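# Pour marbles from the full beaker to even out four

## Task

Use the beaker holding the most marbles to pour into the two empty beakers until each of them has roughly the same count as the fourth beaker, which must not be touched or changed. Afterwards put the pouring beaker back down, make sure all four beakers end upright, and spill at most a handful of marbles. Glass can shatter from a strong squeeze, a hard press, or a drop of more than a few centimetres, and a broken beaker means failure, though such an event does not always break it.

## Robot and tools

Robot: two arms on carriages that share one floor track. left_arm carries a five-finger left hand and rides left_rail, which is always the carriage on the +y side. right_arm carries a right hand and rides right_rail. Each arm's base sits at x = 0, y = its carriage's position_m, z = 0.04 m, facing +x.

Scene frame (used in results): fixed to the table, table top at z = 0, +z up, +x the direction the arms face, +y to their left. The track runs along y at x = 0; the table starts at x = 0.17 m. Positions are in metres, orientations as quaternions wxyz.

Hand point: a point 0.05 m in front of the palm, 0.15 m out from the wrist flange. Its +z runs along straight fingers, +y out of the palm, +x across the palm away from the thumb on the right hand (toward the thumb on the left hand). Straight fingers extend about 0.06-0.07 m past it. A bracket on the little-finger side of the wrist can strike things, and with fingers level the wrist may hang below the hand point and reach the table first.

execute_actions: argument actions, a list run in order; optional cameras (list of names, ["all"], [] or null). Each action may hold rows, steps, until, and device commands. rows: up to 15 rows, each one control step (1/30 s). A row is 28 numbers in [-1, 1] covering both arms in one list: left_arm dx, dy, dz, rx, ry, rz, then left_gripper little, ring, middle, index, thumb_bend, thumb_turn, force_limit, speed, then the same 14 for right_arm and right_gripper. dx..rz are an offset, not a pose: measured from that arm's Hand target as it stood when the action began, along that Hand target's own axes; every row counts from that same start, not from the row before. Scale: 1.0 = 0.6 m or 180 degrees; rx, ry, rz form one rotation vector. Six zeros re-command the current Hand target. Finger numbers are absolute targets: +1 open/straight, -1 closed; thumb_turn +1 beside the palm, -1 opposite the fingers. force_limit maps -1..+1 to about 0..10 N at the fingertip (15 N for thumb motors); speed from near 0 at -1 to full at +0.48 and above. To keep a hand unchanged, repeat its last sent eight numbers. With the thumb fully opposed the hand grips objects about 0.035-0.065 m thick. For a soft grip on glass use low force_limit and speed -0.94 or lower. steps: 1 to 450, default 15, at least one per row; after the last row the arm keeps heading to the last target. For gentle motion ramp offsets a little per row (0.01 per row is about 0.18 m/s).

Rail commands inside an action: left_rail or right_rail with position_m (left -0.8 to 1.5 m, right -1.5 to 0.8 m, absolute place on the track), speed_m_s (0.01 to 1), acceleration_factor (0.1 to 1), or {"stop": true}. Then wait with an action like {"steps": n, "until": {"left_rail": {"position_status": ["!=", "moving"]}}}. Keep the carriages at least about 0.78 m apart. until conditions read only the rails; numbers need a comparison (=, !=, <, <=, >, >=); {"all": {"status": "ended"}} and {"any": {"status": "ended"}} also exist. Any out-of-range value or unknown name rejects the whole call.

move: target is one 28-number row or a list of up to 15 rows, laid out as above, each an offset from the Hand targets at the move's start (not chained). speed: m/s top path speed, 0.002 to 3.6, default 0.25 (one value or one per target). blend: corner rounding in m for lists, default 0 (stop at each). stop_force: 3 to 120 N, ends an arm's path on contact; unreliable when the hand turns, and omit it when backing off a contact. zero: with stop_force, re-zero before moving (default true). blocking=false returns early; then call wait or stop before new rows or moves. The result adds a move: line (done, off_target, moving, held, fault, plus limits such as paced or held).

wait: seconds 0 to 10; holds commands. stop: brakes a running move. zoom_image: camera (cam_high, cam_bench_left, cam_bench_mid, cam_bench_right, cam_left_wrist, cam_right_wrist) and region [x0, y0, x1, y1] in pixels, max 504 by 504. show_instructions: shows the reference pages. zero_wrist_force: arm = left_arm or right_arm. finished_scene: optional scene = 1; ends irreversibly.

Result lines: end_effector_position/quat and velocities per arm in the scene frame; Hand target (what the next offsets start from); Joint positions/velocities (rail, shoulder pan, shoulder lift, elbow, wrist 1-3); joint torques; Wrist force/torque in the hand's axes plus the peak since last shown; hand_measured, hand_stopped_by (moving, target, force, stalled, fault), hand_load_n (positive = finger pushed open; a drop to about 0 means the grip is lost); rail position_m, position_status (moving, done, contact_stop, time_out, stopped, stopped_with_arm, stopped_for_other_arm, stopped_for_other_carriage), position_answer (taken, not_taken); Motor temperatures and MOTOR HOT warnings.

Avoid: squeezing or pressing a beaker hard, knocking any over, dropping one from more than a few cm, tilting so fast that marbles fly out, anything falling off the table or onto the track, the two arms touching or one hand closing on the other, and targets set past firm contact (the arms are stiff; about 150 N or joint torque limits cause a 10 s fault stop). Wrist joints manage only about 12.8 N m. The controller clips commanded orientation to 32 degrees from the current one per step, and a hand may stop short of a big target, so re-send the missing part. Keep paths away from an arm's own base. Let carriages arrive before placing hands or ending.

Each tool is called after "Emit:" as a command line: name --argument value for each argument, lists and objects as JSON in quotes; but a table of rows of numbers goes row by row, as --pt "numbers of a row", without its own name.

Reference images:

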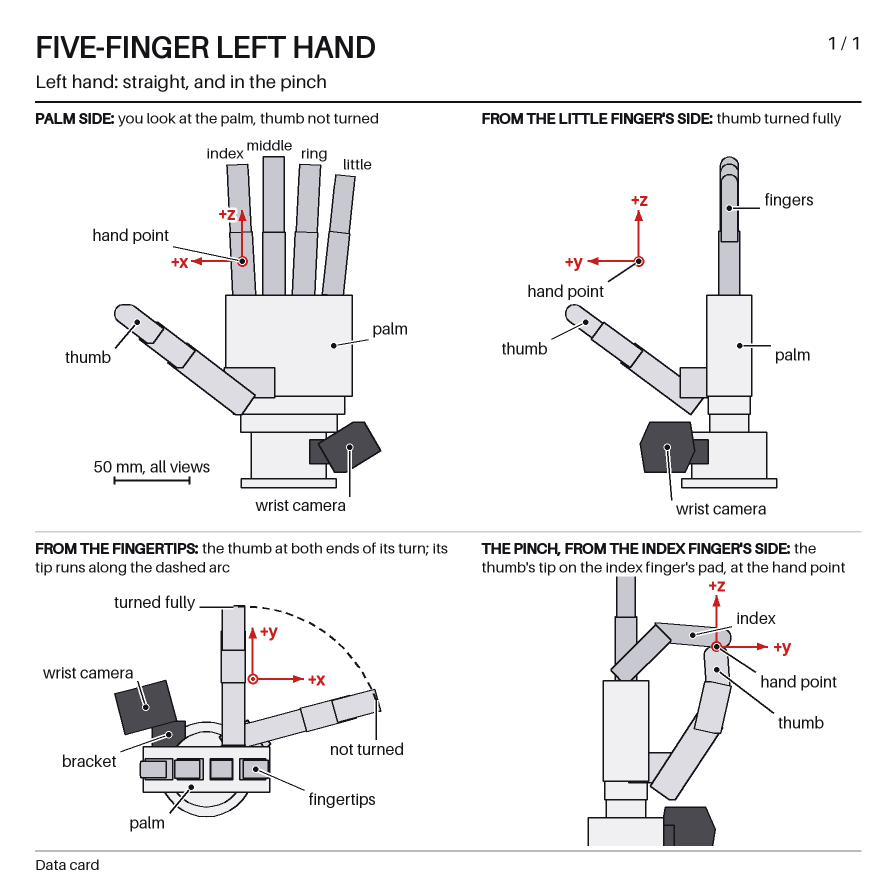

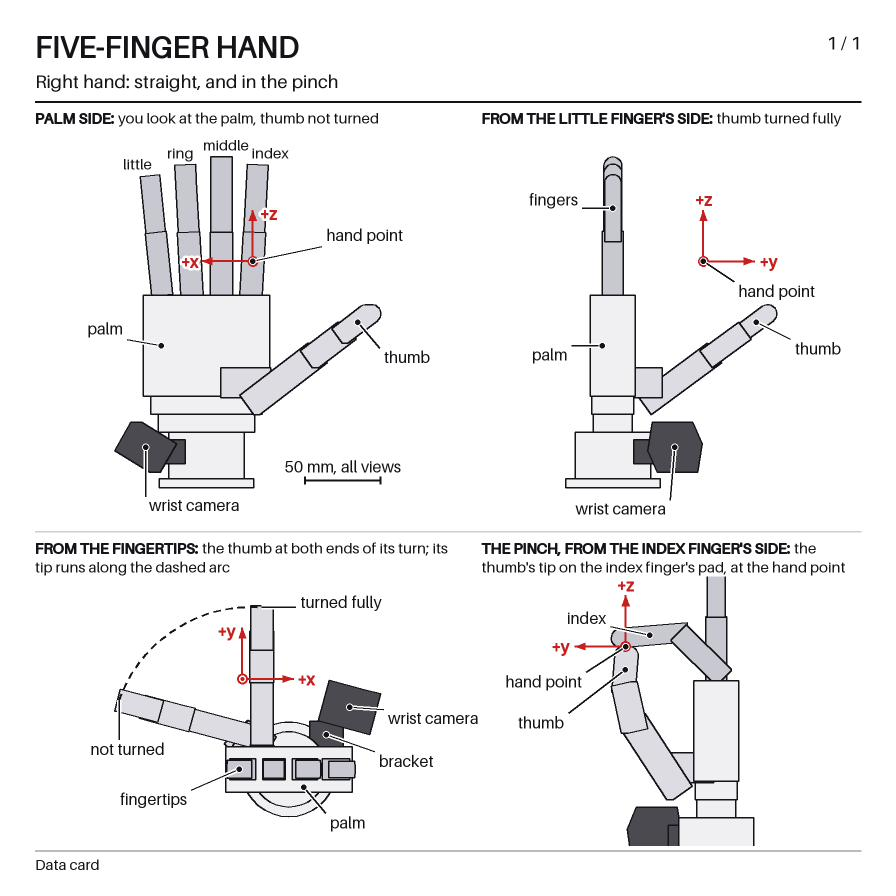

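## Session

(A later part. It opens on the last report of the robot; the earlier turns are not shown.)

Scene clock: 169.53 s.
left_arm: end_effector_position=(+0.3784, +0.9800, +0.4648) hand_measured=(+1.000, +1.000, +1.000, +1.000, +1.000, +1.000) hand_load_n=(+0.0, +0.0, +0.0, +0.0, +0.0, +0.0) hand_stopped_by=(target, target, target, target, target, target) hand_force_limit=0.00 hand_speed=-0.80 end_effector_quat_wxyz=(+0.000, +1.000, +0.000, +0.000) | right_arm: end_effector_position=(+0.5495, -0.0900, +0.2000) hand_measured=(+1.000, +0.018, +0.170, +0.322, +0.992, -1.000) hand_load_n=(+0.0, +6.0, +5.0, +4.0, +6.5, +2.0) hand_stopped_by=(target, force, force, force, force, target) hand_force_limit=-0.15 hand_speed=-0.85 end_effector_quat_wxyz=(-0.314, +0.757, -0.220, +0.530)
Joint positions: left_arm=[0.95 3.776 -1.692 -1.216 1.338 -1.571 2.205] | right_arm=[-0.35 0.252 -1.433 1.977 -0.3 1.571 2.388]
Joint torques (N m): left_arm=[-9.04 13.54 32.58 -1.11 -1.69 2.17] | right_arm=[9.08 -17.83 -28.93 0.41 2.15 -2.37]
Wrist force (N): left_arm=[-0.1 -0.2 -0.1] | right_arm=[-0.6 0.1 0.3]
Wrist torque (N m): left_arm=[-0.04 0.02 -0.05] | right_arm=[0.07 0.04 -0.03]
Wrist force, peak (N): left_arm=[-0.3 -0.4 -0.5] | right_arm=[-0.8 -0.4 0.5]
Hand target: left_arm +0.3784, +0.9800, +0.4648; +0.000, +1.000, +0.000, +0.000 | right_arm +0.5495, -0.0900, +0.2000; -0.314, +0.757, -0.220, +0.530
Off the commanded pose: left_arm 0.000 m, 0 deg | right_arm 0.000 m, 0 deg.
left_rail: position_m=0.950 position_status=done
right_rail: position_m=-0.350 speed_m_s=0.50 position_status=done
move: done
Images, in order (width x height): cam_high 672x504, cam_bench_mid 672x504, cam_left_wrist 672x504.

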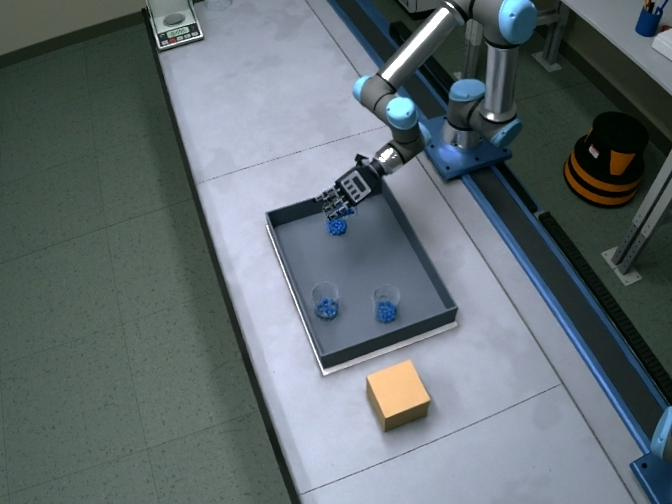

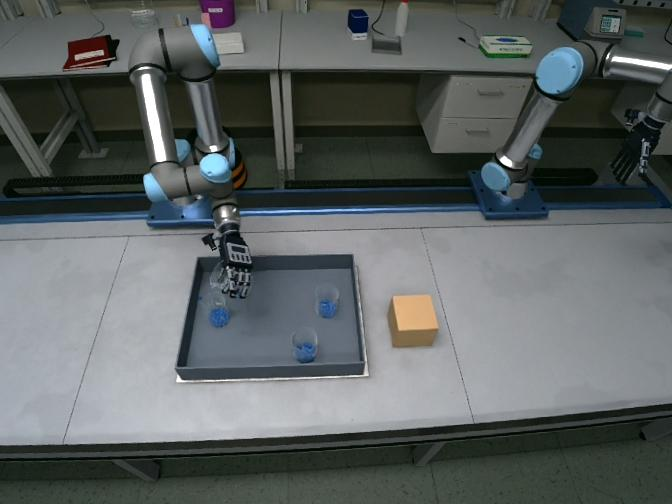

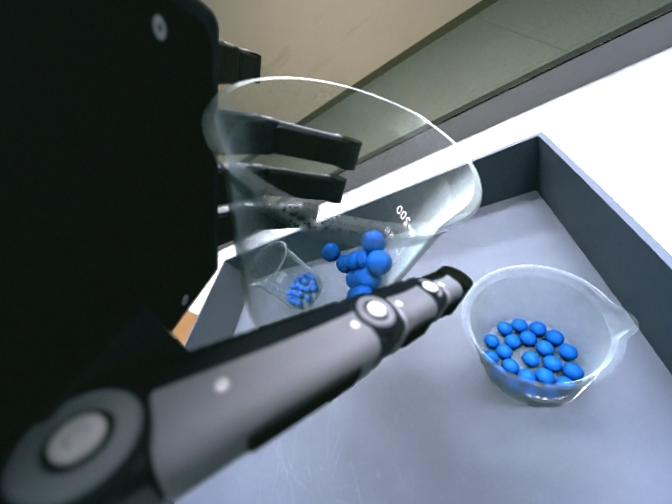

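Emit:
move --pt "0 0 0 0 0 0 1 1 1 1 1 1 0.0 -0.8 -0.1139 -0.099 -0.0235 -0.0855 0 -0.235 1 -0.65 -0.65 -0.7 0.2 -1 -0.15 -0.85" --pt "0 0 0 0 0 0 1 1 1 1 1 1 0.0 -0.8 -0.2578 0.0542 0.0289 -0.0855 0 -0.235 1 -0.65 -0.65 -0.7 0.2 -1 -0.15 -0.85" --speed '[0.25, 0.2]' --blend '[0.01, 0]' --cameras '["cam_bench_mid","cam_left_wrist"]'

Emit:
zoom_image --camera "cam_left_wrist" --region '[200, 80, 500, 380]'

Emit:
zoom_image --camera "cam_bench_mid" --region '[170, 230, 370, 380]'

Scene clock: 173.30 s.
left_arm: end_effector_position=(+0.3784, +0.9800, +0.4648) hand_measured=(+1.000, +1.000, +1.000, +1.000, +1.000, +1.000) hand_load_n=(+0.0, +0.0, +0.0, +0.0, +0.0, +0.0) hand_stopped_by=(target, target, target, target, target, target) hand_force_limit=0.00 hand_speed=-0.80 end_effector_quat_wxyz=(+0.000, +1.000, +0.000, +0.000) | right_arm: end_effector_position=(+0.5128, -0.0059, +0.0702) hand_measured=(+1.000, +0.018, +0.170, +0.322, +0.992, -1.000) hand_load_n=(+0.5, +6.5, +5.5, +4.0, +6.0, +2.0) hand_stopped_by=(target, force, force, force, force, target) hand_force_limit=-0.15 hand_speed=-0.85 end_effector_quat_wxyz=(+0.000, +0.819, +0.000, +0.573)
Joint positions: left_arm=[0.95 3.776 -1.692 -1.216 1.338 -1.571 2.205] | right_arm=[-0.35 0.679 -0.964 1.746 -0.344 2.202 1.841]
Joint torques (N m): left_arm=[-9.86 13.21 32.24 -0.88 -2.09 2.02] | right_arm=[-4.82 -31.92 -8.45 -1.48 -2.08 -2.31]
Wrist force (N): left_arm=[-0.2 -0.1 -0.1] | right_arm=[-0.6 0.0 0.4]
Wrist torque (N m): left_arm=[-0.02 0.05 -0.06] | right_arm=[0.10 0.01 -0.04]
Wrist force, peak (N): left_arm=[-0.3 -0.5 -0.1] | right_arm=[-2.0 -0.1 1.2]
Hand target: left_arm +0.3784, +0.9800, +0.4648; +0.000, +1.000, +0.000, +0.000 | right_arm +0.5128, -0.0059, +0.0702; +0.000, +0.819, +0.000, +0.573
Off the commanded pose: left_arm 0.000 m, 0 deg | right_arm 0.000 m, 0 deg.
left_rail: position_m=0.950 position_status=done
right_rail: position_m=-0.350 speed_m_s=0.50 position_status=done
move: done
Images, in order (width x height): cam_bench_mid 672x504, cam_left_wrist 672x504.

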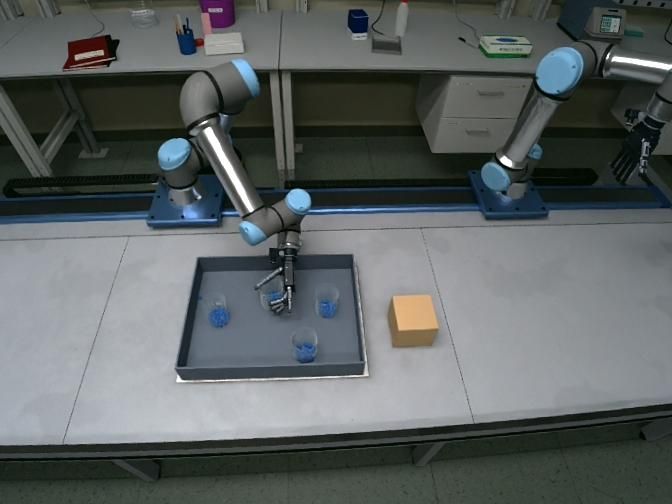

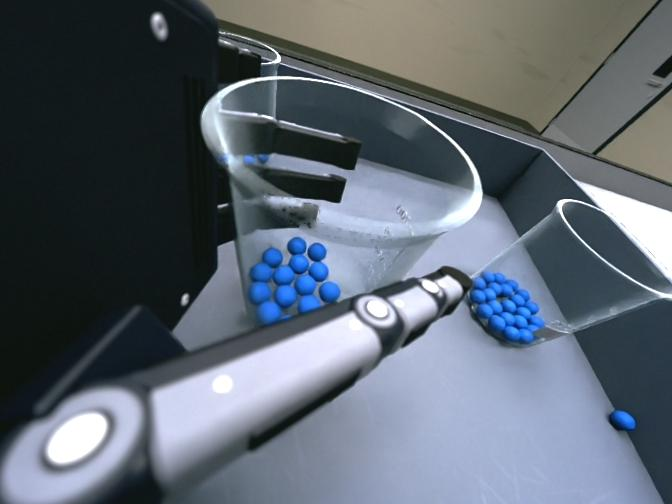

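Scaled by 1.680.

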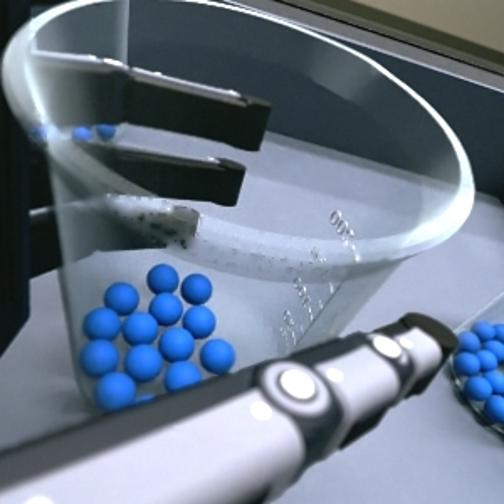

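Scaled by 2.520.

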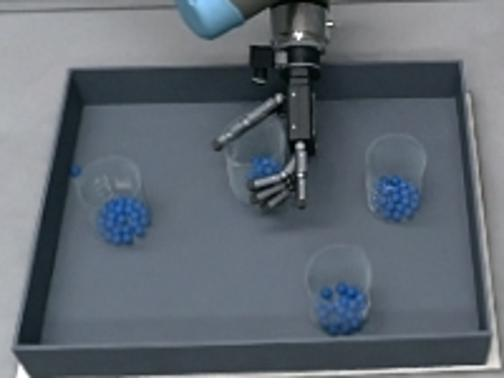

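Emit:
move --target '[0,0,0,0,0,0,1,1,1,1,1,1,0.0,-0.8,-0.0564,0,0.0205,0,0,0,1,-0.65,-0.65,-0.7,0.2,-1,-0.15,-0.85]' --speed 0.02 --stop_force 3

Emit:
execute_actions --actions '[{"rows": [[0,0,0,0,0,0,1,1,1,1,1,1,0.0,-0.8,0,0,0,0,0,0,1,1,1,1,1,-1,-0.2,-0.6]], "steps": 45}]' --cameras '["cam_bench_mid","cam_left_wrist"]'

Emit:
zoom_image --camera "cam_left_wrist" --region '[200, 80, 500, 380]'

Scene clock: 176.40 s.
left_arm: end_effector_position=(+0.3784, +0.9800, +0.4648) hand_measured=(+1.000, +1.000, +1.000, +1.000, +1.000, +1.000) hand_load_n=(+0.0, +0.0, +0.0, +0.0, +0.0, +0.0) hand_stopped_by=(target, target, target, target, target, target) hand_force_limit=0.00 hand_speed=-0.80 end_effector_quat_wxyz=(+0.000, +1.000, +0.000, +0.000) | right_arm: end_effector_position=(+0.5128, -0.0059, +0.0398) hand_measured=(+1.000, +0.018, +0.170, +0.322, +0.992, -1.000) hand_load_n=(+0.0, +6.5, +4.5, +3.5, +6.0, +2.5) hand_stopped_by=(target, force, force, force, force, target) hand_force_limit=-0.15 hand_speed=-0.85 end_effector_quat_wxyz=(+0.000, +0.819, +0.000, +0.573)
Joint positions: left_arm=[0.95 3.776 -1.692 -1.216 1.338 -1.571 2.205] | right_arm=[-0.35 0.679 -0.911 1.757 -0.408 2.202 1.841]
Joint torques (N m): left_arm=[-9.35 14.6 32.43 -1.05 -1.82 2.18] | right_arm=[1.79 -42.57 -20.08 1.26 -2.11 1.81]
Wrist force (N): left_arm=[0.1 -0.3 0.0] | right_arm=[0.5 -0.3 0.3]
Wrist torque (N m): left_arm=[-0.06 -0.01 -0.03] | right_arm=[0.09 -0.06 0.01]
Wrist force, peak (N): left_arm=[-0.3 -0.5 -0.1] | right_arm=[14.5 1.6 -4.1]
Hand target: left_arm +0.3784, +0.9800, +0.4648; +0.000, +1.000, +0.000, +0.000 | right_arm +0.5128, -0.0059, +0.0398; +0.000, +0.819, +0.000, +0.573 (not the last commanded pose)
Off the commanded pose: left_arm 0.000 m, 0 deg | right_arm 0.006 m, 0 deg.
left_rail: position_m=0.950 position_status=done
right_rail: position_m=-0.350 speed_m_s=0.50 position_status=done
move: contact (right_arm)

Scene clock: 178.10 s.
left_arm: end_effector_position=(+0.3784, +0.9800, +0.4648) hand_measured=(+1.000, +1.000, +1.000, +1.000, +1.000, +1.000) hand_load_n=(+0.0, +0.0, +0.0, +0.0, +0.0, +0.0) hand_stopped_by=(target, target, target, target, target, target) hand_force_limit=0.00 hand_speed=-0.80 end_effector_quat_wxyz=(+0.000, +1.000, +0.000, +0.000) | right_arm: end_effector_position=(+0.5128, -0.0059, +0.0398) hand_measured=(+1.000, +1.000, +1.000, +1.000, +1.000, -1.000) hand_load_n=(+0.0, +0.0, +0.0, +0.0, +0.0, +0.0) hand_stopped_by=(target, target, target, target, target, target) hand_force_limit=-0.20 hand_speed=-0.60 end_effector_quat_wxyz=(+0.000, +0.819, +0.000, +0.573)
Joint positions: left_arm=[0.95 3.776 -1.692 -1.216 1.338 -1.571 2.205] | right_arm=[-0.35 0.679 -0.911 1.757 -0.408 2.202 1.841]
Joint torques (N m): left_arm=[-9.68 13.73 30.54 -0.87 -1.92 2.14] | right_arm=[-4.06 -32.51 -22.34 0.1 -0.89 1.2]
Wrist force (N): left_arm=[-0.3 -0.4 -0.2] | right_arm=[0.7 -0.2 -0.2]
Wrist torque (N m): left_arm=[-0.06 0.04 -0.05] | right_arm=[0.09 -0.01 -0.04]
Wrist force, peak (N): left_arm=[-0.3 -0.5 -0.3] | right_arm=[2.3 0.6 -1.3]
Hand target: left_arm +0.3784, +0.9800, +0.4648; +0.000, +1.000, +0.000, +0.000 | right_arm +0.5128, -0.0059, +0.0398; +0.000, +0.819, +0.000, +0.573
Off the commanded pose: left_arm 0.000 m, 0 deg | right_arm 0.000 m, 0 deg.
left_rail: position_m=0.950 position_status=done
right_rail: position_m=-0.350 speed_m_s=0.50 position_status=done
Images, in order (width x height): cam_bench_mid 672x504, cam_left_wrist 672x504.

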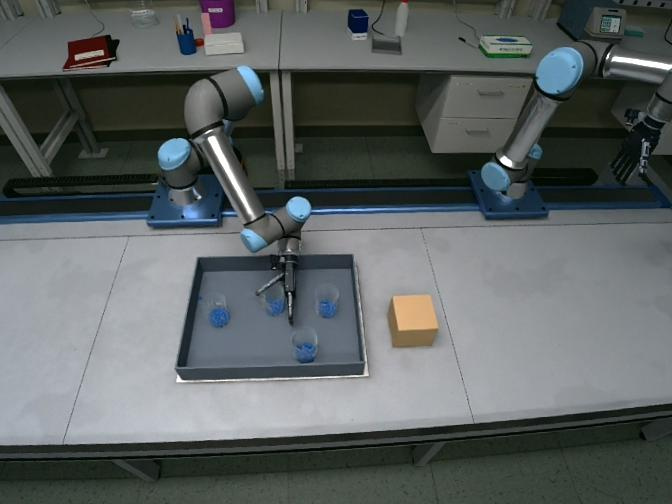

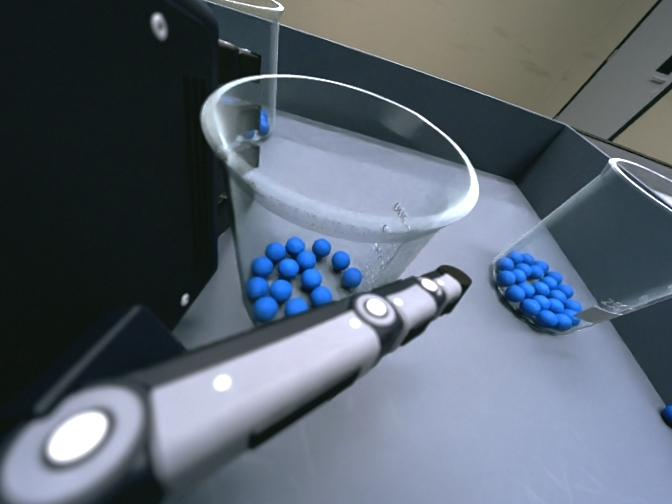

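Scaled by 1.680.

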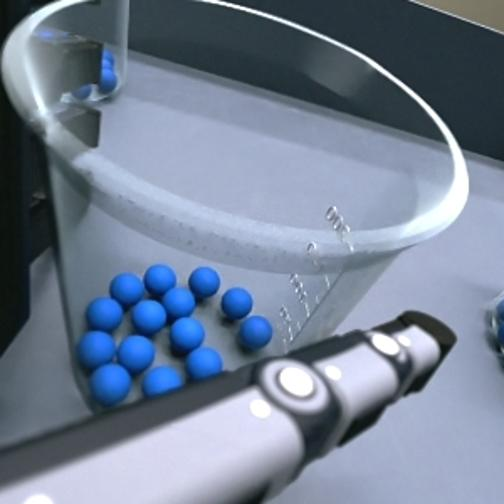

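Emit:
move --pt "0 0 0 0 0 0 1 1 1 1 1 1 0.0 -0.8 -0.0177 0 -0.0485 0 0 0 1 1 1 1 1 -1 -0.2 -0.6" --pt "0 0 0 0 0 0 1 1 1 1 1 1 0.0 -0.8 0.1076 0 -0.1225 0 0 0 1 1 1 1 1 -1 -0.2 -0.6" --speed '[0.08, 0.2]' --blend '[0.003, 0]' --cameras '["cam_bench_mid","cam_left_wrist"]'

Emit:
zoom_image --camera "cam_left_wrist" --region '[220, 150, 440, 340]'

Emit:
zoom_image --camera "cam_bench_mid" --region '[170, 240, 370, 380]'

Scene clock: 179.80 s.
left_arm: end_effector_position=(+0.3784, +0.9800, +0.4648) hand_measured=(+1.000, +1.000, +1.000, +1.000, +1.000, +1.000) hand_load_n=(+0.0, +0.0, +0.0, +0.0, +0.0, +0.0) hand_stopped_by=(target, target, target, target, target, target) hand_force_limit=0.00 hand_speed=-0.80 end_effector_quat_wxyz=(+0.000, +1.000, +0.000, +0.000) | right_arm: end_effector_position=(+0.4659, -0.0060, +0.1256) hand_measured=(+1.000, +1.000, +1.000, +1.000, +1.000, -1.000) hand_load_n=(+0.0, +0.0, +0.0, +0.0, +0.0, +0.5) hand_stopped_by=(target, target, target, target, target, target) hand_force_limit=-0.20 hand_speed=-0.60 end_effector_quat_wxyz=(+0.000, +0.819, +0.000, +0.573)
Joint positions: left_arm=[0.95 3.776 -1.692 -1.216 1.338 -1.571 2.205] | right_arm=[-0.35 0.745 -1.096 1.79 -0.234 2.261 1.877]
Joint torques (N m): left_arm=[-9.47 12.46 31.54 -1.03 -1.82 2.18] | right_arm=[8.37 -41.27 -24.9 1.54 2.51 1.98]
Wrist force (N): left_arm=[0.0 -0.2 -0.2] | right_arm=[0.7 0.2 -0.1]
Wrist torque (N m): left_arm=[-0.03 0.01 -0.05] | right_arm=[0.13 0.01 -0.08]
Wrist force, peak (N): left_arm=[-0.3 -0.4 -0.3] | right_arm=[1.8 0.5 -0.5]
Hand target: left_arm +0.3784, +0.9800, +0.4648; +0.000, +1.000, +0.000, +0.000 | right_arm +0.4659, -0.0060, +0.1256; +0.000, +0.819, +0.000, +0.573
Off the commanded pose: left_arm 0.000 m, 0 deg | right_arm 0.000 m, 0 deg.
left_rail: position_m=0.950 position_status=done
right_rail: position_m=-0.350 speed_m_s=0.50 position_status=done
move: done
Images, in order (width x height): cam_bench_mid 672x504, cam_left_wrist 672x504.

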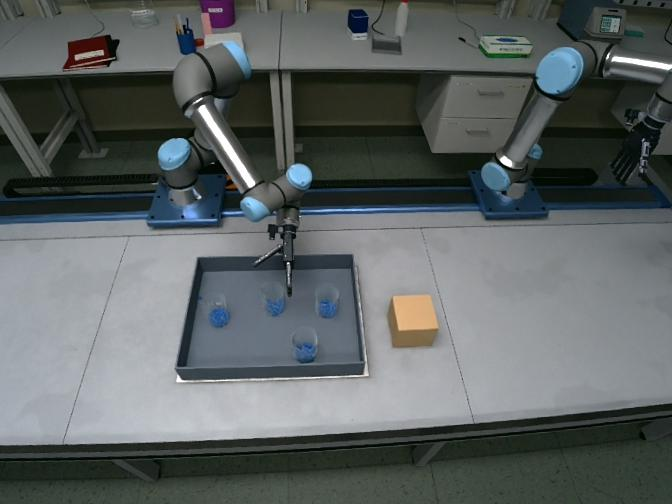

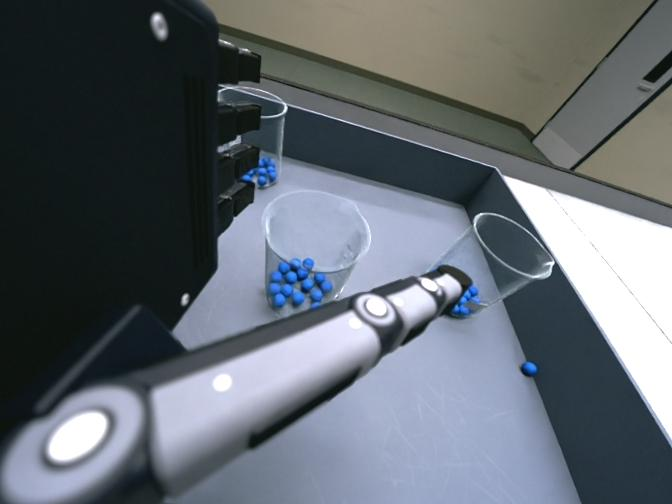

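Scaled by 2.291.

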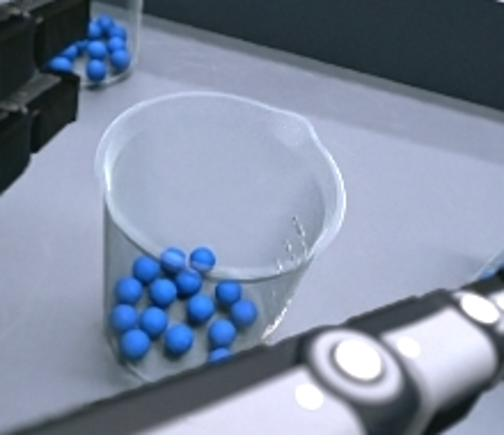

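Scaled by 2.520.

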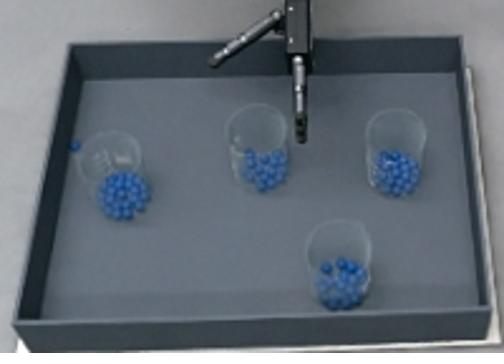

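Emit:
zoom_image --camera "cam_bench_mid" --region '[255, 275, 295, 320]'

Emit:
zoom_image --camera "cam_left_wrist" --region '[260, 250, 340, 320]'

Scaled by 11.200.

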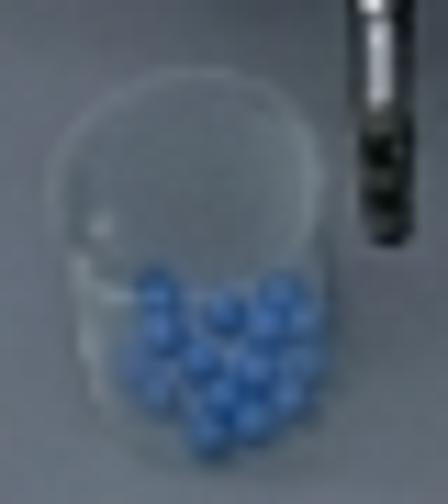

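Scaled by 6.300.

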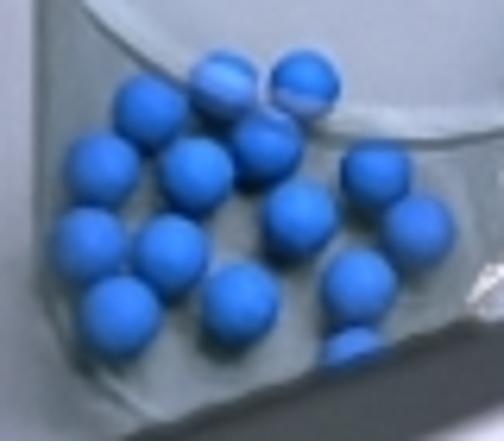

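Emit:
move --pt "0 0 0 0 0 0 1 1 1 1 1 1 0.0 -0.8 0.0783 0 -0.0285 0 0 0 1 1 1 1 1 -1 -0.2 -0.6" --pt "0 0 0 0 0 0 1 1 1 1 1 1 0.0 -0.8 0.104 0.2833 0.042 0 0 0 1 1 1 1 1 -1 -0.2 -0.6" --speed '[0.2, 0.25]' --blend '[0.01, 0]' --cameras '["cam_bench_mid","cam_left_wrist"]'

Emit:
move --target '[0,0,0,0,0,0,1,1,1,1,1,1,0.0,-0.8,-0.2124,0,0.0773,0,0,0,1,1,1,1,1,-1,-0.2,-0.6]' --speed 0.1 --stop_force 6 --cameras '["cam_left_wrist"]'

Emit:
move --target '[0,0,0,0,0,0,1,1,1,1,1,1,0.0,-0.8,0.0199,0,0.0548,0,0,0,1,1,1,1,1,-1,-0.2,-0.6]' --speed 0.04 --stop_force 4 --cameras '["cam_left_wrist"]'

Scene clock: 185.43 s.
left_arm: end_effector_position=(+0.3784, +0.9800, +0.4648) hand_measured=(+1.000, +1.000, +1.000, +1.000, +1.000, +1.000) hand_load_n=(+0.0, +0.0, +0.0, +0.0, +0.0, +0.0) hand_stopped_by=(target, target, target, target, target, target) hand_force_limit=0.00 hand_speed=-0.80 end_effector_quat_wxyz=(+0.000, +1.000, +0.000, +0.000) | right_arm: end_effector_position=(+0.5109, -0.1760, +0.1755) hand_measured=(+1.000, +1.000, +1.000, +1.000, +1.000, -1.000) hand_load_n=(+0.0, +0.0, +0.0, +0.0, +0.0, +0.0) hand_stopped_by=(target, target, target, target, target, target) hand_force_limit=-0.20 hand_speed=-0.60 end_effector_quat_wxyz=(+0.000, +0.819, +0.000, +0.573)
Joint positions: left_arm=[0.95 3.776 -1.692 -1.216 1.338 -1.571 2.205] | right_arm=[-0.35 0.317 -1.407 2.06 -0.287 1.867 1.683]
Joint torques (N m): left_arm=[-8.79 12.12 31.59 -0.96 -1.71 1.96] | right_arm=[-7.66 -27.68 -9.21 -1.7 -2.42 -2.05]
Wrist force (N): left_arm=[-0.1 -0.5 -0.1] | right_arm=[0.5 0.2 0.1]
Wrist torque (N m): left_arm=[-0.08 0.03 -0.04] | right_arm=[0.13 0.03 -0.03]
Wrist force, peak (N): left_arm=[-0.2 -0.6 -0.3] | right_arm=[1.8 -1.0 -0.5]
Hand target: left_arm +0.3784, +0.9800, +0.4648; +0.000, +1.000, +0.000, +0.000 | right_arm +0.5110, -0.1760, +0.1755; +0.000, +0.819, +0.000, +0.573
Off the commanded pose: left_arm 0.000 m, 0 deg | right_arm 0.000 m, 0 deg.
left_rail: position_m=0.950 position_status=done
right_rail: position_m=-0.350 speed_m_s=0.50 position_status=done
move: done
Images, in order (width x height): cam_bench_mid 672x504, cam_left_wrist 672x504.

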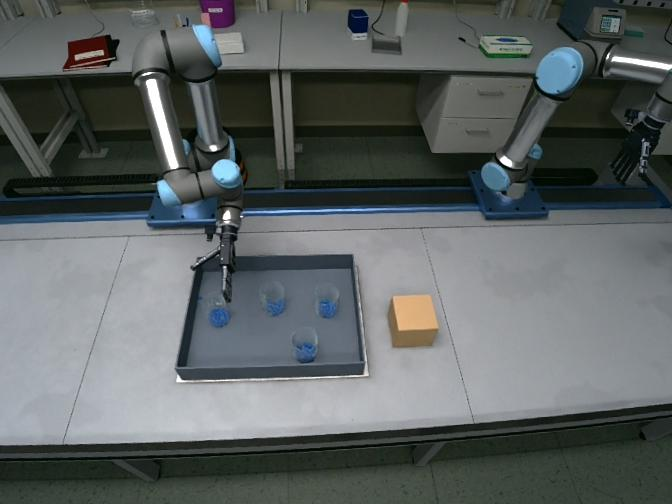

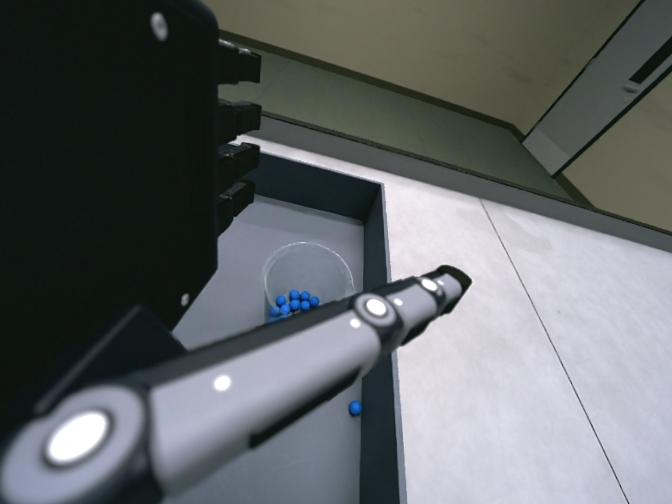

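Scene clock: 187.77 s.
left_arm: end_effector_position=(+0.3784, +0.9800, +0.4648) hand_measured=(+1.000, +1.000, +1.000, +1.000, +1.000, +1.000) hand_load_n=(+0.0, +0.0, +0.0, +0.0, +0.0, +0.0) hand_stopped_by=(target, target, target, target, target, target) hand_force_limit=0.00 hand_speed=-0.80 end_effector_quat_wxyz=(+0.000, +1.000, +0.000, +0.000) | right_arm: end_effector_position=(+0.5109, -0.1759, +0.0399) hand_measured=(+1.000, +1.000, +1.000, +1.000, +1.000, -1.000) hand_load_n=(+0.0, +0.0, +0.0, +0.0, +0.0, +0.5) hand_stopped_by=(target, target, target, target, target, target) hand_force_limit=-0.20 hand_speed=-0.60 end_effector_quat_wxyz=(+0.000, +0.819, +0.000, +0.573)
Joint positions: left_arm=[0.95 3.776 -1.692 -1.216 1.338 -1.571 2.205] | right_arm=[-0.35 0.317 -1.126 2.168 -0.675 1.867 1.683]
Joint torques (N m): left_arm=[-8.89 13.96 32.61 -1.12 -1.95 1.99] | right_arm=[9.33 -22.26 -4.22 -1.66 2.28 -2.2]
Wrist force (N): left_arm=[0.0 -0.5 -0.2] | right_arm=[0.7 0.0 -0.4]
Wrist torque (N m): left_arm=[-0.07 0.00 -0.03] | right_arm=[0.11 0.04 -0.04]
Wrist force, peak (N): left_arm=[-0.1 -0.6 -0.3] | right_arm=[1.3 0.1 -0.1]
Hand target: left_arm +0.3784, +0.9800, +0.4648; +0.000, +1.000, +0.000, +0.000 | right_arm +0.5109, -0.1759, +0.0399; +0.000, +0.819, +0.000, +0.573
Off the commanded pose: left_arm 0.000 m, 0 deg | right_arm 0.000 m, 0 deg.
left_rail: position_m=0.950 position_status=done
right_rail: position_m=-0.350 speed_m_s=0.50 position_status=done
move: done
Images, in order (width x height): cam_left_wrist 672x504.

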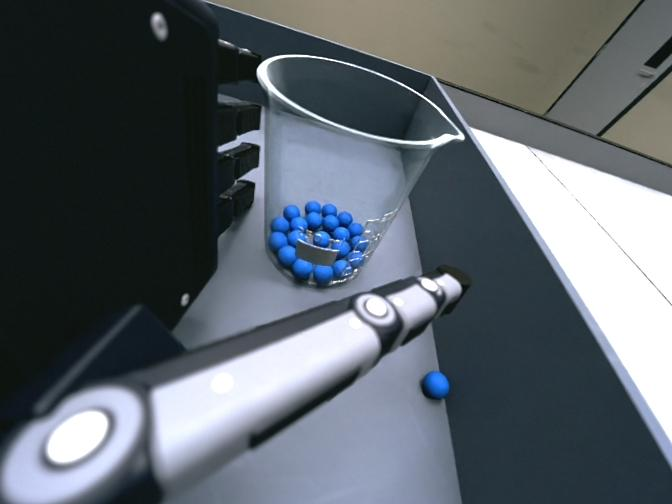

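Scene clock: 189.53 s.
left_arm: end_effector_position=(+0.3784, +0.9800, +0.4648) hand_measured=(+1.000, +1.000, +1.000, +1.000, +1.000, +1.000) hand_load_n=(+0.0, +0.0, +0.0, +0.0, +0.0, +0.0) hand_stopped_by=(target, target, target, target, target, target) hand_force_limit=0.00 hand_speed=-0.80 end_effector_quat_wxyz=(+0.000, +1.000, +0.000, +0.000) | right_arm: end_effector_position=(+0.5459, -0.1759, +0.0398) hand_measured=(+1.000, +1.000, +1.000, +1.000, +1.000, -1.000) hand_load_n=(+0.0, +0.0, +0.0, +0.0, +0.0, +0.0) hand_stopped_by=(target, target, target, target, target, target) hand_force_limit=-0.20 hand_speed=-0.60 end_effector_quat_wxyz=(+0.000, +0.819, +0.000, +0.573)
Joint positions: left_arm=[0.95 3.776 -1.692 -1.216 1.338 -1.571 2.205] | right_arm=[-0.35 0.288 -1.084 2.086 -0.639 1.84 1.673]
Joint torques (N m): left_arm=[-9.26 14 33.23 -1.04 -1.85 2.05] | right_arm=[-7.49 -24.01 -20.37 0.99 -2.54 -2.38]
Wrist force (N): left_arm=[-0.2 -0.3 -0.2] | right_arm=[0.9 0.2 -0.4]
Wrist torque (N m): left_arm=[-0.04 0.03 -0.05] | right_arm=[0.10 -0.02 -0.03]
Wrist force, peak (N): left_arm=[-0.4 -0.6 -0.3] | right_arm=[1.2 0.1 -0.3]
Hand target: left_arm +0.3784, +0.9800, +0.4648; +0.000, +1.000, +0.000, +0.000 | right_arm +0.5459, -0.1759, +0.0398; +0.000, +0.819, +0.000, +0.573
Off the commanded pose: left_arm 0.000 m, 0 deg | right_arm 0.000 m, 0 deg.
left_rail: position_m=0.950 position_status=done
right_rail: position_m=-0.350 speed_m_s=0.50 position_status=done
move: done
Images, in order (width x height): cam_left_wrist 672x504.

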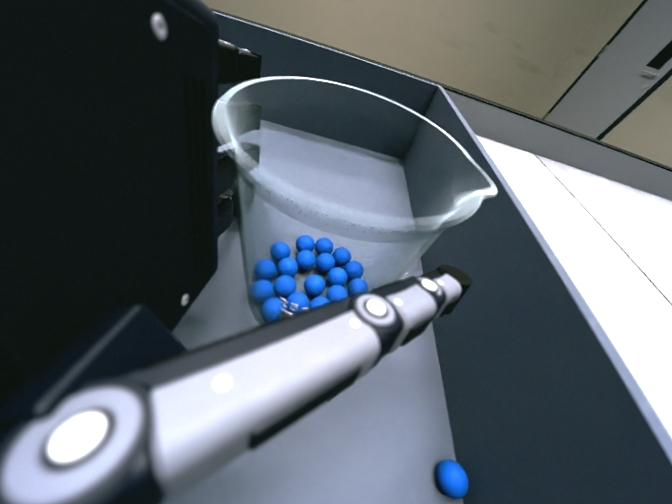

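Emit:
move --target '[0,0,0,0,0,0,1,1,1,1,1,1,0.0,-0.8,0.0006,0.0033,0.0016,0,0,0,1,1,1,1,1,-1,-0.2,-0.6]' --speed 0.03 --stop_force 4

Emit:
execute_actions --actions '[{"rows": [[0,0,0,0,0,0,1,1,1,1,1,1,0.0,-0.8,0,0,0,0,0,0,1,-0.6,-0.6,-0.6,1,-1,-0.4,-0.85]], "steps": 110}, {"rows": [[0,0,0,0,0,0,1,1,1,1,1,1,0.0,-0.8,0,0,0,0,0,0,1,-0.65,-0.65,-0.7,0.2,-1,-0.15,-0.85]], "steps": 60}]' --cameras '["cam_left_wrist"]'

Scene clock: 190.93 s.
left_arm: end_effector_position=(+0.3784, +0.9800, +0.4648) hand_measured=(+1.000, +1.000, +1.000, +1.000, +1.000, +1.000) hand_load_n=(+0.0, +0.0, +0.0, +0.0, +0.0, +0.0) hand_stopped_by=(target, target, target, target, target, target) hand_force_limit=0.00 hand_speed=-0.80 end_effector_quat_wxyz=(+0.000, +1.000, +0.000, +0.000) | right_arm: end_effector_position=(+0.5469, -0.1779, +0.0398) hand_measured=(+1.000, +1.000, +1.000, +1.000, +1.000, -1.000) hand_load_n=(+0.0, +0.0, +0.0, +0.0, +0.0, +0.0) hand_stopped_by=(target, target, target, target, target, target) hand_force_limit=-0.20 hand_speed=-0.60 end_effector_quat_wxyz=(+0.000, +0.819, +0.000, +0.573)
Joint positions: left_arm=[0.95 3.776 -1.692 -1.216 1.338 -1.571 2.205] | right_arm=[-0.35 0.282 -1.085 2.087 -0.64 1.835 1.67]
Joint torques (N m): left_arm=[-9.26 13.47 33.3 -0.97 -1.77 2.15] | right_arm=[-7.55 -36.24 -4.12 -1.9 -2.42 -1.81]
Wrist force (N): left_arm=[-0.3 -0.5 -0.3] | right_arm=[0.7 0.0 0.0]
Wrist torque (N m): left_arm=[-0.06 0.04 -0.06] | right_arm=[0.09 0.00 -0.05]
Wrist force, peak (N): left_arm=[-0.2 -0.6 -0.4] | right_arm=[1.2 0.1 -0.2]
Hand target: left_arm +0.3784, +0.9800, +0.4648; +0.000, +1.000, +0.000, +0.000 | right_arm +0.5469, -0.1779, +0.0398; +0.000, +0.819, +0.000, +0.573
Off the commanded pose: left_arm 0.000 m, 0 deg | right_arm 0.000 m, 0 deg.
left_rail: position_m=0.950 position_status=done
right_rail: position_m=-0.350 speed_m_s=0.50 position_status=done
move: done

Scene clock: 196.80 s.
left_arm: end_effector_position=(+0.3784, +0.9800, +0.4648) hand_measured=(+1.000, +1.000, +1.000, +1.000, +1.000, +1.000) hand_load_n=(+0.0, +0.0, +0.0, +0.0, +0.0, +0.5) hand_stopped_by=(target, target, target, target, target, target) hand_force_limit=0.00 hand_speed=-0.80 end_effector_quat_wxyz=(+0.000, +1.000, +0.000, +0.000) | right_arm: end_effector_position=(+0.5469, -0.1779, +0.0398) hand_measured=(+1.000, +0.018, +0.170, +0.310, +0.992, -1.000) hand_load_n=(+0.0, +6.0, +4.5, +8.0, +6.5, +0.5) hand_stopped_by=(target, force, force, force, force, target) hand_force_limit=-0.15 hand_speed=-0.85 end_effector_quat_wxyz=(+0.000, +0.819, +0.000, +0.573)
Joint positions: left_arm=[0.95 3.776 -1.692 -1.216 1.338 -1.571 2.205] | right_arm=[-0.35 0.282 -1.085 2.087 -0.64 1.835 1.67]
Joint torques (N m): left_arm=[-8.77 13.31 32.3 -1.18 -1.83 2.02] | right_arm=[-8.49 -35.91 -9.43 -0.13 2.24 -2.18]
Wrist force (N): left_arm=[0.1 -0.2 -0.2] | right_arm=[0.2 -0.1 0.2]
Wrist torque (N m): left_arm=[-0.03 -0.02 -0.04] | right_arm=[0.07 -0.04 -0.02]
Wrist force, peak (N): left_arm=[-0.5 -0.2 -0.2] | right_arm=[1.3 -0.2 0.1]
Hand target: left_arm +0.3784, +0.9800, +0.4648; +0.000, +1.000, +0.000, +0.000 | right_arm +0.5469, -0.1779, +0.0398; +0.000, +0.819, +0.000, +0.573
Off the commanded pose: left_arm 0.000 m, 0 deg | right_arm 0.000 m, 0 deg.
left_rail: position_m=0.950 position_status=done
right_rail: position_m=-0.350 speed_m_s=0.50 position_status=done
Images, in order (width x height): cam_left_wrist 672x504.

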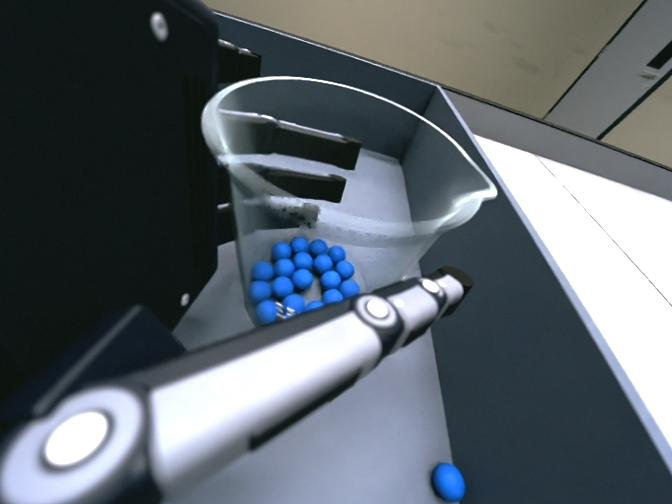

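Emit:
move --pt "0 0 0 0 0 0 1 1 1 1 1 1 0.0 -0.8 0.2663 0 -0.0969 0 0 0 1 -0.65 -0.65 -0.7 0.2 -1 -0.15 -0.85" --pt "0 0 0 0 0 0 1 1 1 1 1 1 0.0 -0.8 0.249 -0.4548 -0.1447 0.0855 0 0.235 1 -0.65 -0.65 -0.7 0.2 -1 -0.15 -0.85" --pt "0 0 0 0 0 0 1 1 1 1 1 1 0.0 -0.8 0.1863 -0.4398 -0.122 0.1425 0 0.3917 1 -0.65 -0.65 -0.7 0.2 -1 -0.15 -0.85" --speed '[0.15, 0.25, 0.2]' --blend '[0.02, 0.01, 0]' --cameras '["cam_bench_mid","cam_left_wrist"]'

Emit:
zoom_image --camera "cam_left_wrist" --region '[220, 100, 672, 450]'

Emit:
zoom_image --camera "cam_bench_mid" --region '[230, 220, 350, 330]'

Scene clock: 202.17 s.
left_arm: end_effector_position=(+0.3784, +0.9800, +0.4648) hand_measured=(+1.000, +1.000, +1.000, +1.000, +1.000, +1.000) hand_load_n=(+0.0, +0.0, +0.0, +0.0, +0.0, +0.0) hand_stopped_by=(target, target, target, target, target, target) hand_force_limit=0.00 hand_speed=-0.80 end_effector_quat_wxyz=(+0.000, +1.000, +0.000, +0.000) | right_arm: end_effector_position=(+0.5164, +0.0859, +0.1701) hand_measured=(+1.000, +0.018, +0.170, +0.310, +0.992, -1.000) hand_load_n=(+0.0, +6.5, +4.5, +7.5, +7.0, +0.5) hand_stopped_by=(target, force, force, force, force, target) hand_force_limit=-0.15 hand_speed=-0.85 end_effector_quat_wxyz=(-0.499, +0.650, -0.350, +0.455)
Joint positions: left_arm=[0.95 3.776 -1.692 -1.216 1.338 -1.571 2.205] | right_arm=[-0.35 0.561 -1.25 1.936 -0.595 1.793 2.916]
Joint torques (N m): left_arm=[-9.37 13.09 32.1 -0.93 -1.87 1.93] | right_arm=[-8.33 -24.99 -11.9 -2.88 -2.59 2.17]
Wrist force (N): left_arm=[-0.4 -0.5 -0.3] | right_arm=[0.0 0.5 0.2]
Wrist torque (N m): left_arm=[-0.07 0.07 -0.06] | right_arm=[0.10 -0.02 -0.05]
Wrist force, peak (N): left_arm=[0.0 -0.6 -0.4] | right_arm=[-1.9 -0.3 0.9]
Hand target: left_arm +0.3784, +0.9800, +0.4648; +0.000, +1.000, +0.000, +0.000 | right_arm +0.5164, +0.0859, +0.1701; -0.499, +0.650, -0.350, +0.455
Off the commanded pose: left_arm 0.000 m, 0 deg | right_arm 0.000 m, 0 deg.
left_rail: position_m=0.950 position_status=done
right_rail: position_m=-0.350 speed_m_s=0.50 position_status=done
move: done
Images, in order (width x height): cam_bench_mid 672x504, cam_left_wrist 672x504.

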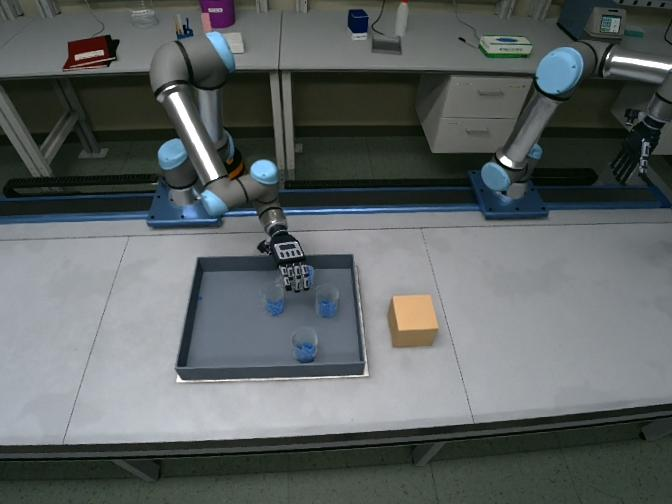

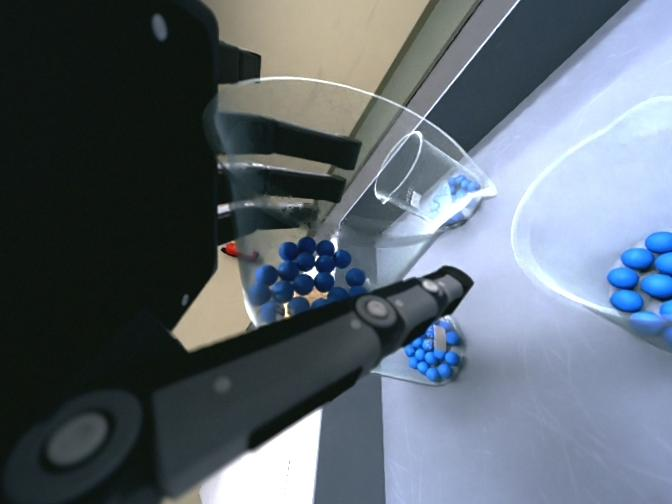

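Scaled by 1.115.

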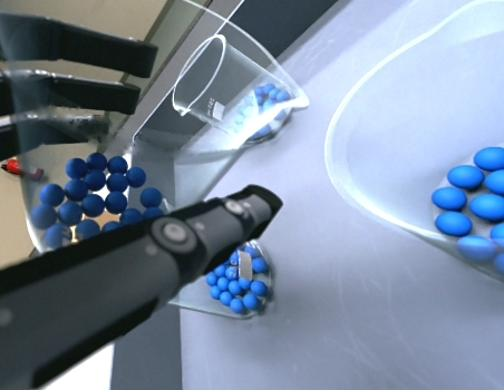

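Scaled by 4.200.

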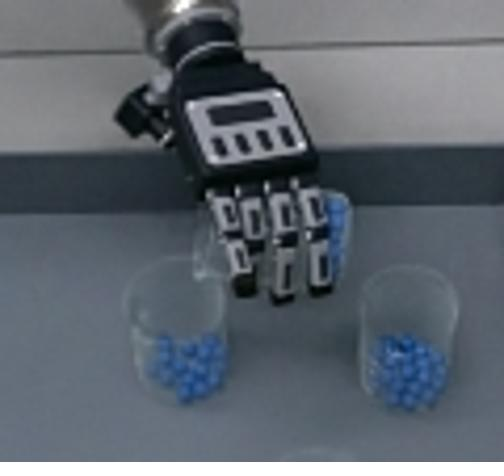

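Emit:
move --target '[0,0,0,0,0,0,1,1,1,1,1,1,0.0,-0.8,0.0201,-0.0082,-0.0073,0.0247,0,0.0679,1,-0.65,-0.65,-0.7,0.2,-1,-0.15,-0.85]' --speed 0.08 --cameras '["cam_bench_mid","cam_left_wrist"]'

Emit:
zoom_image --camera "cam_left_wrist" --region '[220, 150, 520, 350]'

Emit:
zoom_image --camera "cam_bench_mid" --region '[230, 220, 350, 330]'

Scene clock: 204.33 s.
left_arm: end_effector_position=(+0.3784, +0.9800, +0.4648) hand_measured=(+1.000, +1.000, +1.000, +1.000, +1.000, +1.000) hand_load_n=(+0.0, +0.0, +0.0, +0.0, +0.0, +0.0) hand_stopped_by=(target, target, target, target, target, target) hand_force_limit=0.00 hand_speed=-0.80 end_effector_quat_wxyz=(+0.000, +1.000, +0.000, +0.000) | right_arm: end_effector_position=(+0.5164, +0.0748, +0.1782) hand_measured=(+1.000, +0.018, +0.170, +0.310, +0.992, -1.000) hand_load_n=(+0.0, +6.0, +4.5, +7.5, +7.0, +0.5) hand_stopped_by=(target, force, force, force, force, target) hand_force_limit=-0.15 hand_speed=-0.85 end_effector_quat_wxyz=(+0.569, -0.589, +0.399, -0.412)
Joint positions: left_arm=[0.95 3.776 -1.692 -1.216 1.338 -1.571 2.205] | right_arm=[-0.35 0.502 -1.282 2.034 -0.74 1.724 3.112]
Joint torques (N m): left_arm=[-9.89 13.38 31.85 -0.91 -1.79 2.16] | right_arm=[-7.22 -35.46 -10.4 -3.4 -2.69 2.29]
Wrist force (N): left_arm=[-0.1 -0.3 0.1] | right_arm=[0.4 0.8 0.3]
Wrist torque (N m): left_arm=[-0.06 0.04 -0.05] | right_arm=[0.16 -0.05 -0.03]
Wrist force, peak (N): left_arm=[-0.5 -0.4 0.1] | right_arm=[0.6 0.9 0.4]
Hand target: left_arm +0.3784, +0.9800, +0.4648; +0.000, +1.000, +0.000, +0.000 | right_arm +0.5164, +0.0748, +0.1782; +0.569, -0.589, +0.399, -0.412
Off the commanded pose: left_arm 0.000 m, 0 deg | right_arm 0.000 m, 0 deg.
left_rail: position_m=0.950 position_status=done
right_rail: position_m=-0.350 speed_m_s=0.50 position_status=done
move: done
Images, in order (width x height): cam_bench_mid 672x504, cam_left_wrist 672x504.

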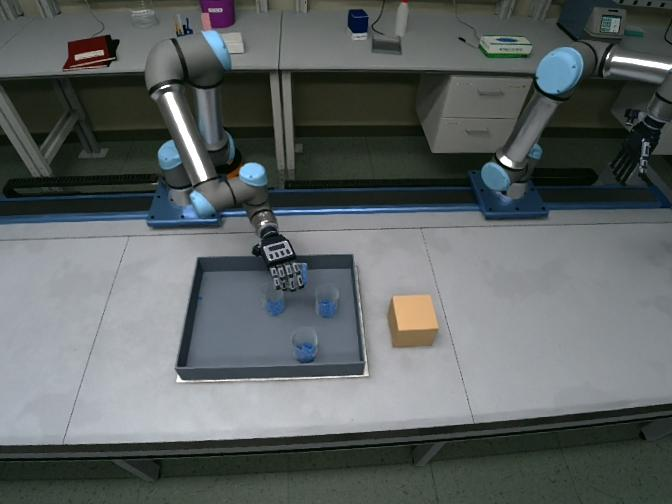

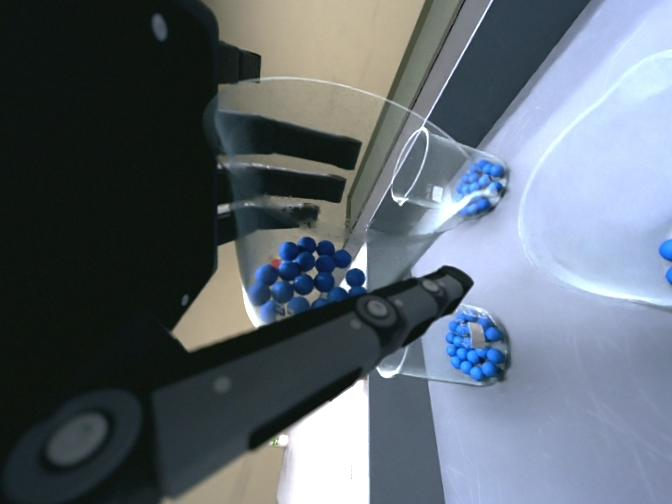

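Scaled by 1.680.

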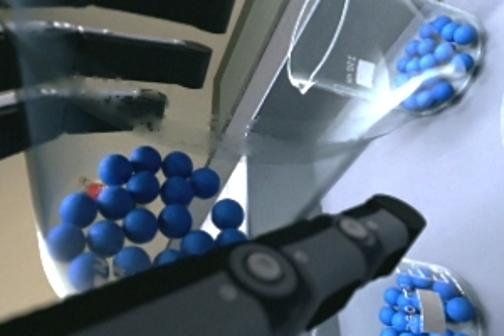

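Scaled by 4.200.

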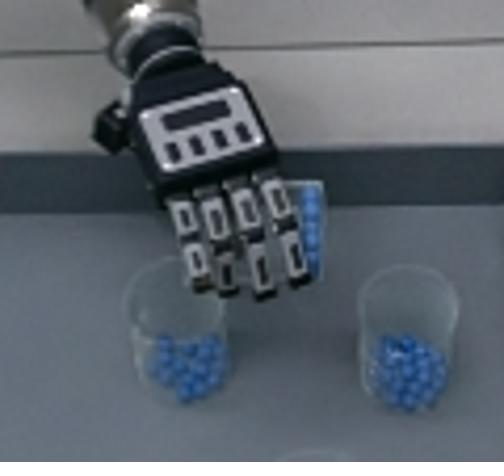

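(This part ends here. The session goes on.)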